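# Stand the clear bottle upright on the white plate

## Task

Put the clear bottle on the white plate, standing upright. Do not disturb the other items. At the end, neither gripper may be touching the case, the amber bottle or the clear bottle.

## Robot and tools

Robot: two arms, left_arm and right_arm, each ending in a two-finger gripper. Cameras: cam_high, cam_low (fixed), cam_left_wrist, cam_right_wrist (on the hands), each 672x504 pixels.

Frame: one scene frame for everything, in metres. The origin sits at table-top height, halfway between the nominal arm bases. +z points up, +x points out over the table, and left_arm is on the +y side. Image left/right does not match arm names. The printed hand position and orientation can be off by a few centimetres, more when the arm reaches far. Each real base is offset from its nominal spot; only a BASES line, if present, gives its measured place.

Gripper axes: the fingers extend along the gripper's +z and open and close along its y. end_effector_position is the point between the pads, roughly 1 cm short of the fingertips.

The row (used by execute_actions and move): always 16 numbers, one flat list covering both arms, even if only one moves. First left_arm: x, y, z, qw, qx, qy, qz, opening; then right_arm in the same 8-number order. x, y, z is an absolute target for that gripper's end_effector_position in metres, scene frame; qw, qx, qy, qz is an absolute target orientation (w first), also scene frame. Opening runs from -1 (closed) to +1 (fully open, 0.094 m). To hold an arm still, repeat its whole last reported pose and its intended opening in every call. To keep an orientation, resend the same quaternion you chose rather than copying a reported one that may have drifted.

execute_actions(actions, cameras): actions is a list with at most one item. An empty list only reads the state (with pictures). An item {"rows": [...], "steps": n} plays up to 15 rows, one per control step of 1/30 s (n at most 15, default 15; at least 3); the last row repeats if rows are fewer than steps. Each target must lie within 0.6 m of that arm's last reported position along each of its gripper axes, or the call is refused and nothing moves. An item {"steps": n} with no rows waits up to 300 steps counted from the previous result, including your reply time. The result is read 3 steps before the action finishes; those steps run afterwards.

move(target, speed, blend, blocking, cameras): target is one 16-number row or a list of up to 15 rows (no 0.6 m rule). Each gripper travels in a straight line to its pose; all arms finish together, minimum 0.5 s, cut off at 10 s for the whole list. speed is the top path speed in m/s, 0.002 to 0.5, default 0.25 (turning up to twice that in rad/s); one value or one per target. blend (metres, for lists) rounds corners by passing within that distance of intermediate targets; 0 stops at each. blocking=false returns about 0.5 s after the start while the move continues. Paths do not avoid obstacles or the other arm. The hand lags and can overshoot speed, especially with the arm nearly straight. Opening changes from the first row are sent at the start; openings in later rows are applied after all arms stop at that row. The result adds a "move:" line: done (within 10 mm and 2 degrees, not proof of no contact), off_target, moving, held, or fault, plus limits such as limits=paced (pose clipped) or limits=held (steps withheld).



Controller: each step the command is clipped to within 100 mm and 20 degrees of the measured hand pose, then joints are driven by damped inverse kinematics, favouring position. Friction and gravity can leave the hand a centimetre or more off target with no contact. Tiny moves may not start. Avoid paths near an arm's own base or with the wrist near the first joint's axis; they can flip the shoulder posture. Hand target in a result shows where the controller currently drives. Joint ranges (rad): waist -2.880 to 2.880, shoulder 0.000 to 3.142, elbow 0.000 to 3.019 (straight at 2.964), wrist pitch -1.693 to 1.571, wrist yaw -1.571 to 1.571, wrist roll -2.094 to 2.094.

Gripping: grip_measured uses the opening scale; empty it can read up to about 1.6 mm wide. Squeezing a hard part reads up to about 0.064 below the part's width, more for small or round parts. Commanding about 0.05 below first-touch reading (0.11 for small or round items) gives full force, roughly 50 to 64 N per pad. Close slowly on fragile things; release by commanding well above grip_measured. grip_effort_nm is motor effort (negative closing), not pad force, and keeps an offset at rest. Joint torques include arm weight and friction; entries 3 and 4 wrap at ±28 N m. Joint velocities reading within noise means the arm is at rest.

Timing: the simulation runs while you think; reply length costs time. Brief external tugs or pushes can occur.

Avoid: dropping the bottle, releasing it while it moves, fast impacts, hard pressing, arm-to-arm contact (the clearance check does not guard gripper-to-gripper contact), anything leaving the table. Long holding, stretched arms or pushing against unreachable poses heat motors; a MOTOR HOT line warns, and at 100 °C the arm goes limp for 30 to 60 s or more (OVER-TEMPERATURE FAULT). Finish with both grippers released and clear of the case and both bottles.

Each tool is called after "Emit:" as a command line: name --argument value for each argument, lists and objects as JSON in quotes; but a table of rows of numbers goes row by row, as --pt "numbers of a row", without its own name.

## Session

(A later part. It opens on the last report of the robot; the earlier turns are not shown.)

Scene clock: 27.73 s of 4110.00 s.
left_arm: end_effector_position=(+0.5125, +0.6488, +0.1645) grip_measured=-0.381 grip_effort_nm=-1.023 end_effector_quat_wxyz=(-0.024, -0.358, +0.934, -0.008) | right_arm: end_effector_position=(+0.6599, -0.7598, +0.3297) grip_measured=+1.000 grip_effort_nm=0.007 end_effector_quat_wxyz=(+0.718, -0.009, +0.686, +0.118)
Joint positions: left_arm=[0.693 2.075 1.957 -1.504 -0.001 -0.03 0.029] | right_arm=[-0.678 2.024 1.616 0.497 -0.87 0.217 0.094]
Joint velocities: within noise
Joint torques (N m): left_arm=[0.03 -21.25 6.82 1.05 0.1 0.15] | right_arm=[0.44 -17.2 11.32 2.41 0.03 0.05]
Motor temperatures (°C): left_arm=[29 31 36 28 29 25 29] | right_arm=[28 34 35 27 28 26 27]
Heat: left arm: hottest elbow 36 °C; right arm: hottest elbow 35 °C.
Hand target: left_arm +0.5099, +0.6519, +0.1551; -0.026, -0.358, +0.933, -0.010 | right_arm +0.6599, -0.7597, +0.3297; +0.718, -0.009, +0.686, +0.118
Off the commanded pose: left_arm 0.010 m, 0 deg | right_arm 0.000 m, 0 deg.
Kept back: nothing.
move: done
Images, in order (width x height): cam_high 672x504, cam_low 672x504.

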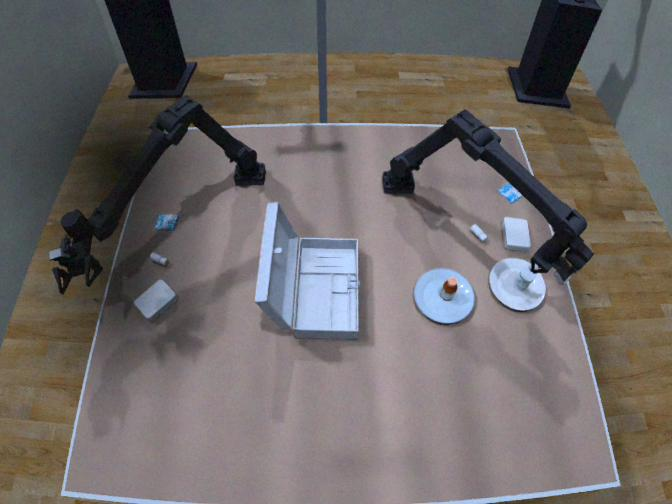

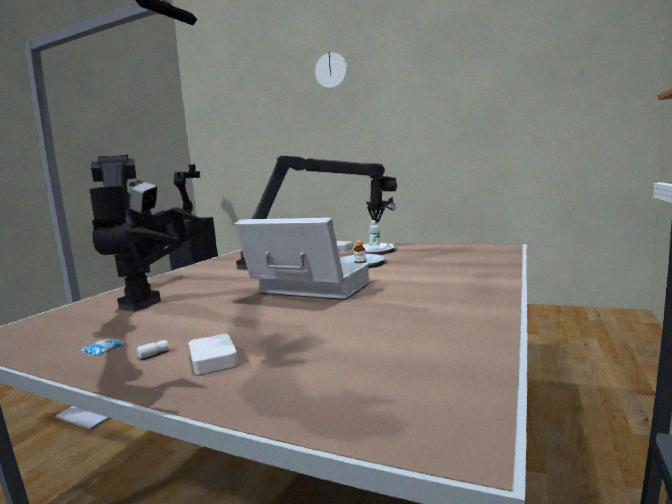

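Emit:
move --pt "0.511 0.652 0.158 -0.026 -0.358 0.933 -0.01 -0.25 0.6599 -0.7598 0.3297 0.718 -0.009 0.686 0.118 1" --pt "0.511 0.652 0.158 -0.026 -0.358 0.933 -0.01 0.6 0.6599 -0.7598 0.3297 0.718 -0.009 0.686 0.118 1" --cameras '["cam_low","cam_high","cam_right_wrist"]' --speed 0.03

Emit:
zoom_image --camera "cam_low" --region '[330, 160, 430, 270]'

Scene clock: 29.87 s of 4110.00 s.
left_arm: end_effector_position=(+0.5108, +0.6474, +0.1571) grip_measured=+0.597 grip_effort_nm=0.173 end_effector_quat_wxyz=(-0.030, -0.358, +0.933, -0.010) | right_arm: end_effector_position=(+0.6599, -0.7598, +0.3297) grip_measured=+1.000 grip_effort_nm=0.012 end_effector_quat_wxyz=(+0.718, -0.009, +0.686, +0.118)
Joint positions: left_arm=[0.693 2.08 1.945 -1.499 -0.001 -0.03 0.075] | right_arm=[-0.678 2.024 1.616 0.497 -0.87 0.217 0.094]
Joint velocities: within noise
Joint torques (N m): left_arm=[-0.03 -21.54 8.49 0.43 0.11 0.14] | right_arm=[0.32 -17.2 11.33 2.41 0.02 0.05]
Motor temperatures (°C): left_arm=[29 32 36 28 29 25 29] | right_arm=[28 34 35 27 28 26 27]
Heat: left arm: hottest elbow 36 °C; right arm: hottest elbow 35 °C.
Hand target: left_arm +0.5110, +0.6520, +0.1580; -0.026, -0.358, +0.933, -0.010 | right_arm +0.6599, -0.7597, +0.3297; +0.718, -0.009, +0.686, +0.118
Off the commanded pose: left_arm 0.005 m, 0 deg | right_arm 0.000 m, 0 deg.
Kept back: nothing.
move: done
camera_calibration:
cam_right_wrist: T_world_to_cam=[[0.176455, -0.97299, -0.148843, -0.805371], [-0.387332, 0.0703783, -0.91925, 0.650661], [0.904896, 0.219858, -0.364451, -0.220191], [0, 0, 0, 1]] pos_world=[0.593384, -0.780999, 0.397997]
Images, in order (width x height): cam_high 672x504, cam_low 672x504, cam_right_wrist 672x504.

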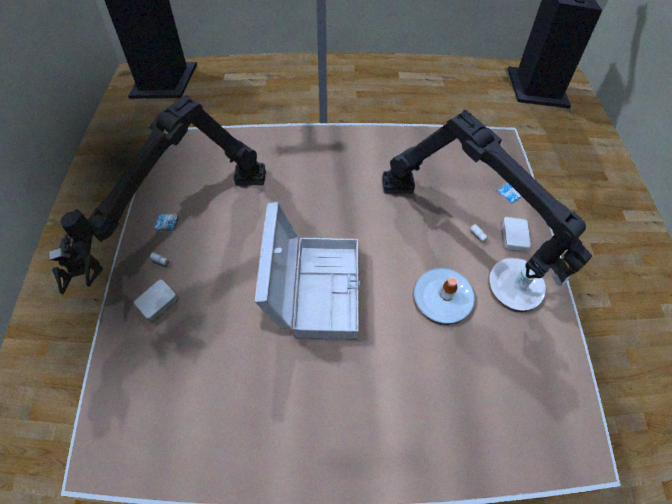

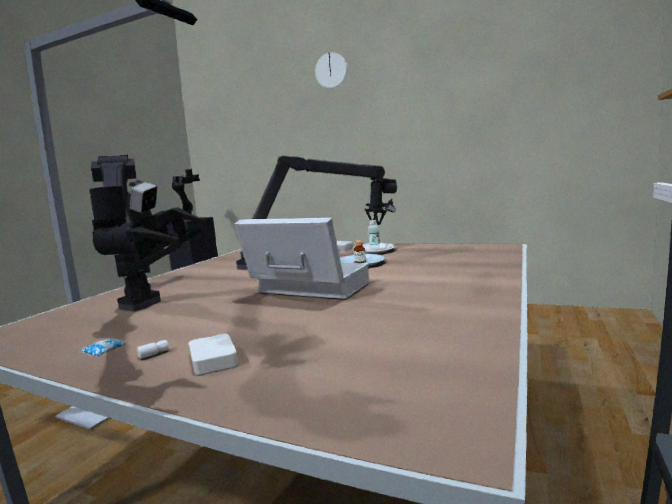

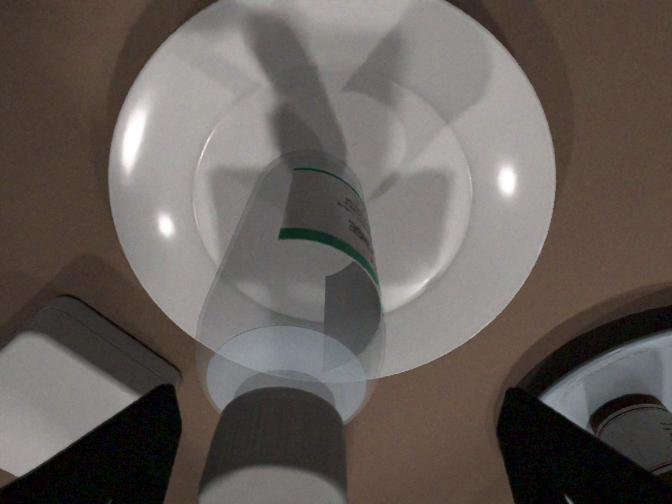

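Scaled by 4.582 from the camera's 672x504 image, which has a finer 960x720 frame.

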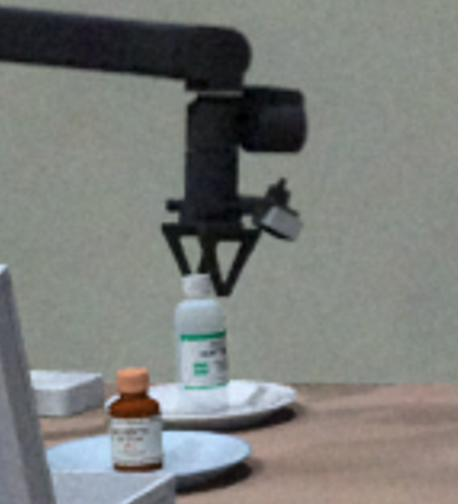

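Emit:
move --pt "0.511 0.652 0.160 -0.026 -0.358 0.933 -0.01 1 0.6599 -0.7598 0.3297 0.718 -0.009 0.686 0.118 1" --pt "0.508 0.654 0.34 -0.026 -0.358 0.933 -0.01 1 0.6599 -0.7598 0.3297 0.718 -0.009 0.686 0.118 1" --cameras '["cam_low","cam_high","cam_right_wrist"]' --speed 0.08

Emit:
zoom_image --camera "cam_low" --region '[330, 160, 430, 270]'

Scene clock: 33.50 s of 4110.00 s.
left_arm: end_effector_position=(+0.5083, +0.6453, +0.3059) grip_measured=+0.997 grip_effort_nm=0.168 end_effector_quat_wxyz=(+0.036, -0.357, +0.933, +0.013) | right_arm: end_effector_position=(+0.6599, -0.7598, +0.3297) grip_measured=+1.000 grip_effort_nm=0.012 end_effector_quat_wxyz=(+0.718, -0.009, +0.686, +0.118)
Joint positions: left_arm=[0.693 1.97 2.159 -1.684 -0.001 -0.03 0.094] | right_arm=[-0.678 2.024 1.616 0.497 -0.87 0.217 0.094]
Joint velocities: within noise
Joint torques (N m): left_arm=[0.21 -22.42 12.31 0.25 0.14 0.2] | right_arm=[0.38 -17.26 11.32 2.43 0.03 0.05]
Motor temperatures (°C): left_arm=[29 32 37 28 29 25 28] | right_arm=[28 34 35 27 28 26 27]
Heat: left arm: hottest elbow 37 °C; right arm: hottest elbow 35 °C.
Hand target: left_arm +0.5065, +0.6526, +0.3390; +0.067, -0.358, +0.931, +0.023 | right_arm +0.6599, -0.7597, +0.3297; +0.718, -0.009, +0.686, +0.118
Off the commanded pose: left_arm 0.035 m, 8 deg | right_arm 0.000 m, 0 deg.
joint sent to its limit (left arm) — joint 4 (wrist pitch), lower limit.
Kept back: nothing.
move: off_target (left_arm)
camera_calibration:
cam_right_wrist: T_world_to_cam=[[0.176455, -0.97299, -0.148843, -0.805371], [-0.387332, 0.0703783, -0.91925, 0.650661], [0.904896, 0.219858, -0.364451, -0.220191], [0, 0, 0, 1]] pos_world=[0.593384, -0.780999, 0.397997]
Images, in order (width x height): cam_high 672x504, cam_low 672x504, cam_right_wrist 672x504.

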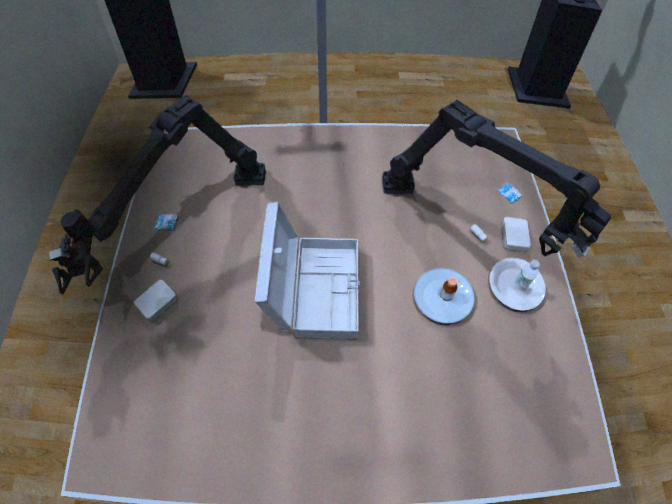

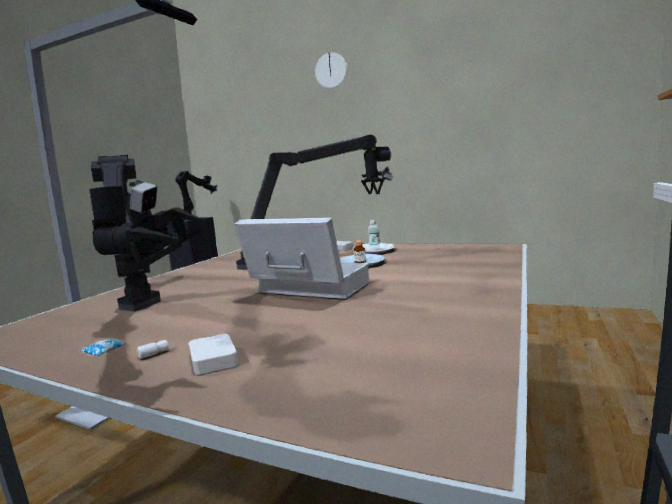

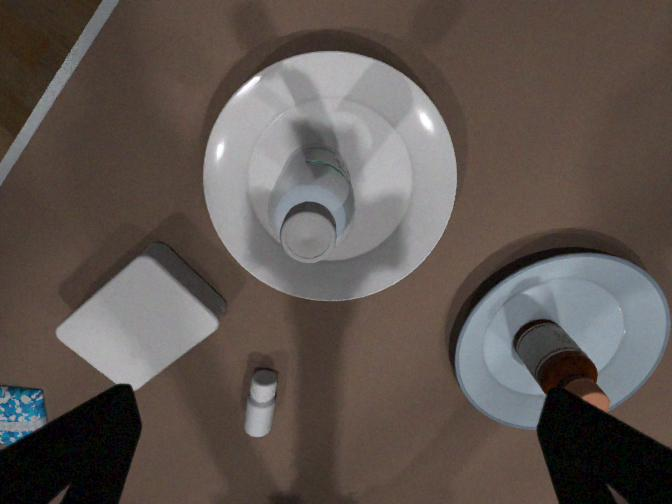

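Scaled by 4.582 from the camera's 672x504 image, which has a finer 960x720 frame.

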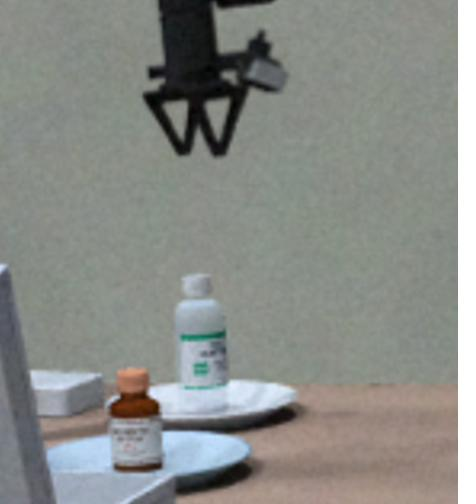

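Emit:
finished_scene --scene 2

The scene is finished: the task was done.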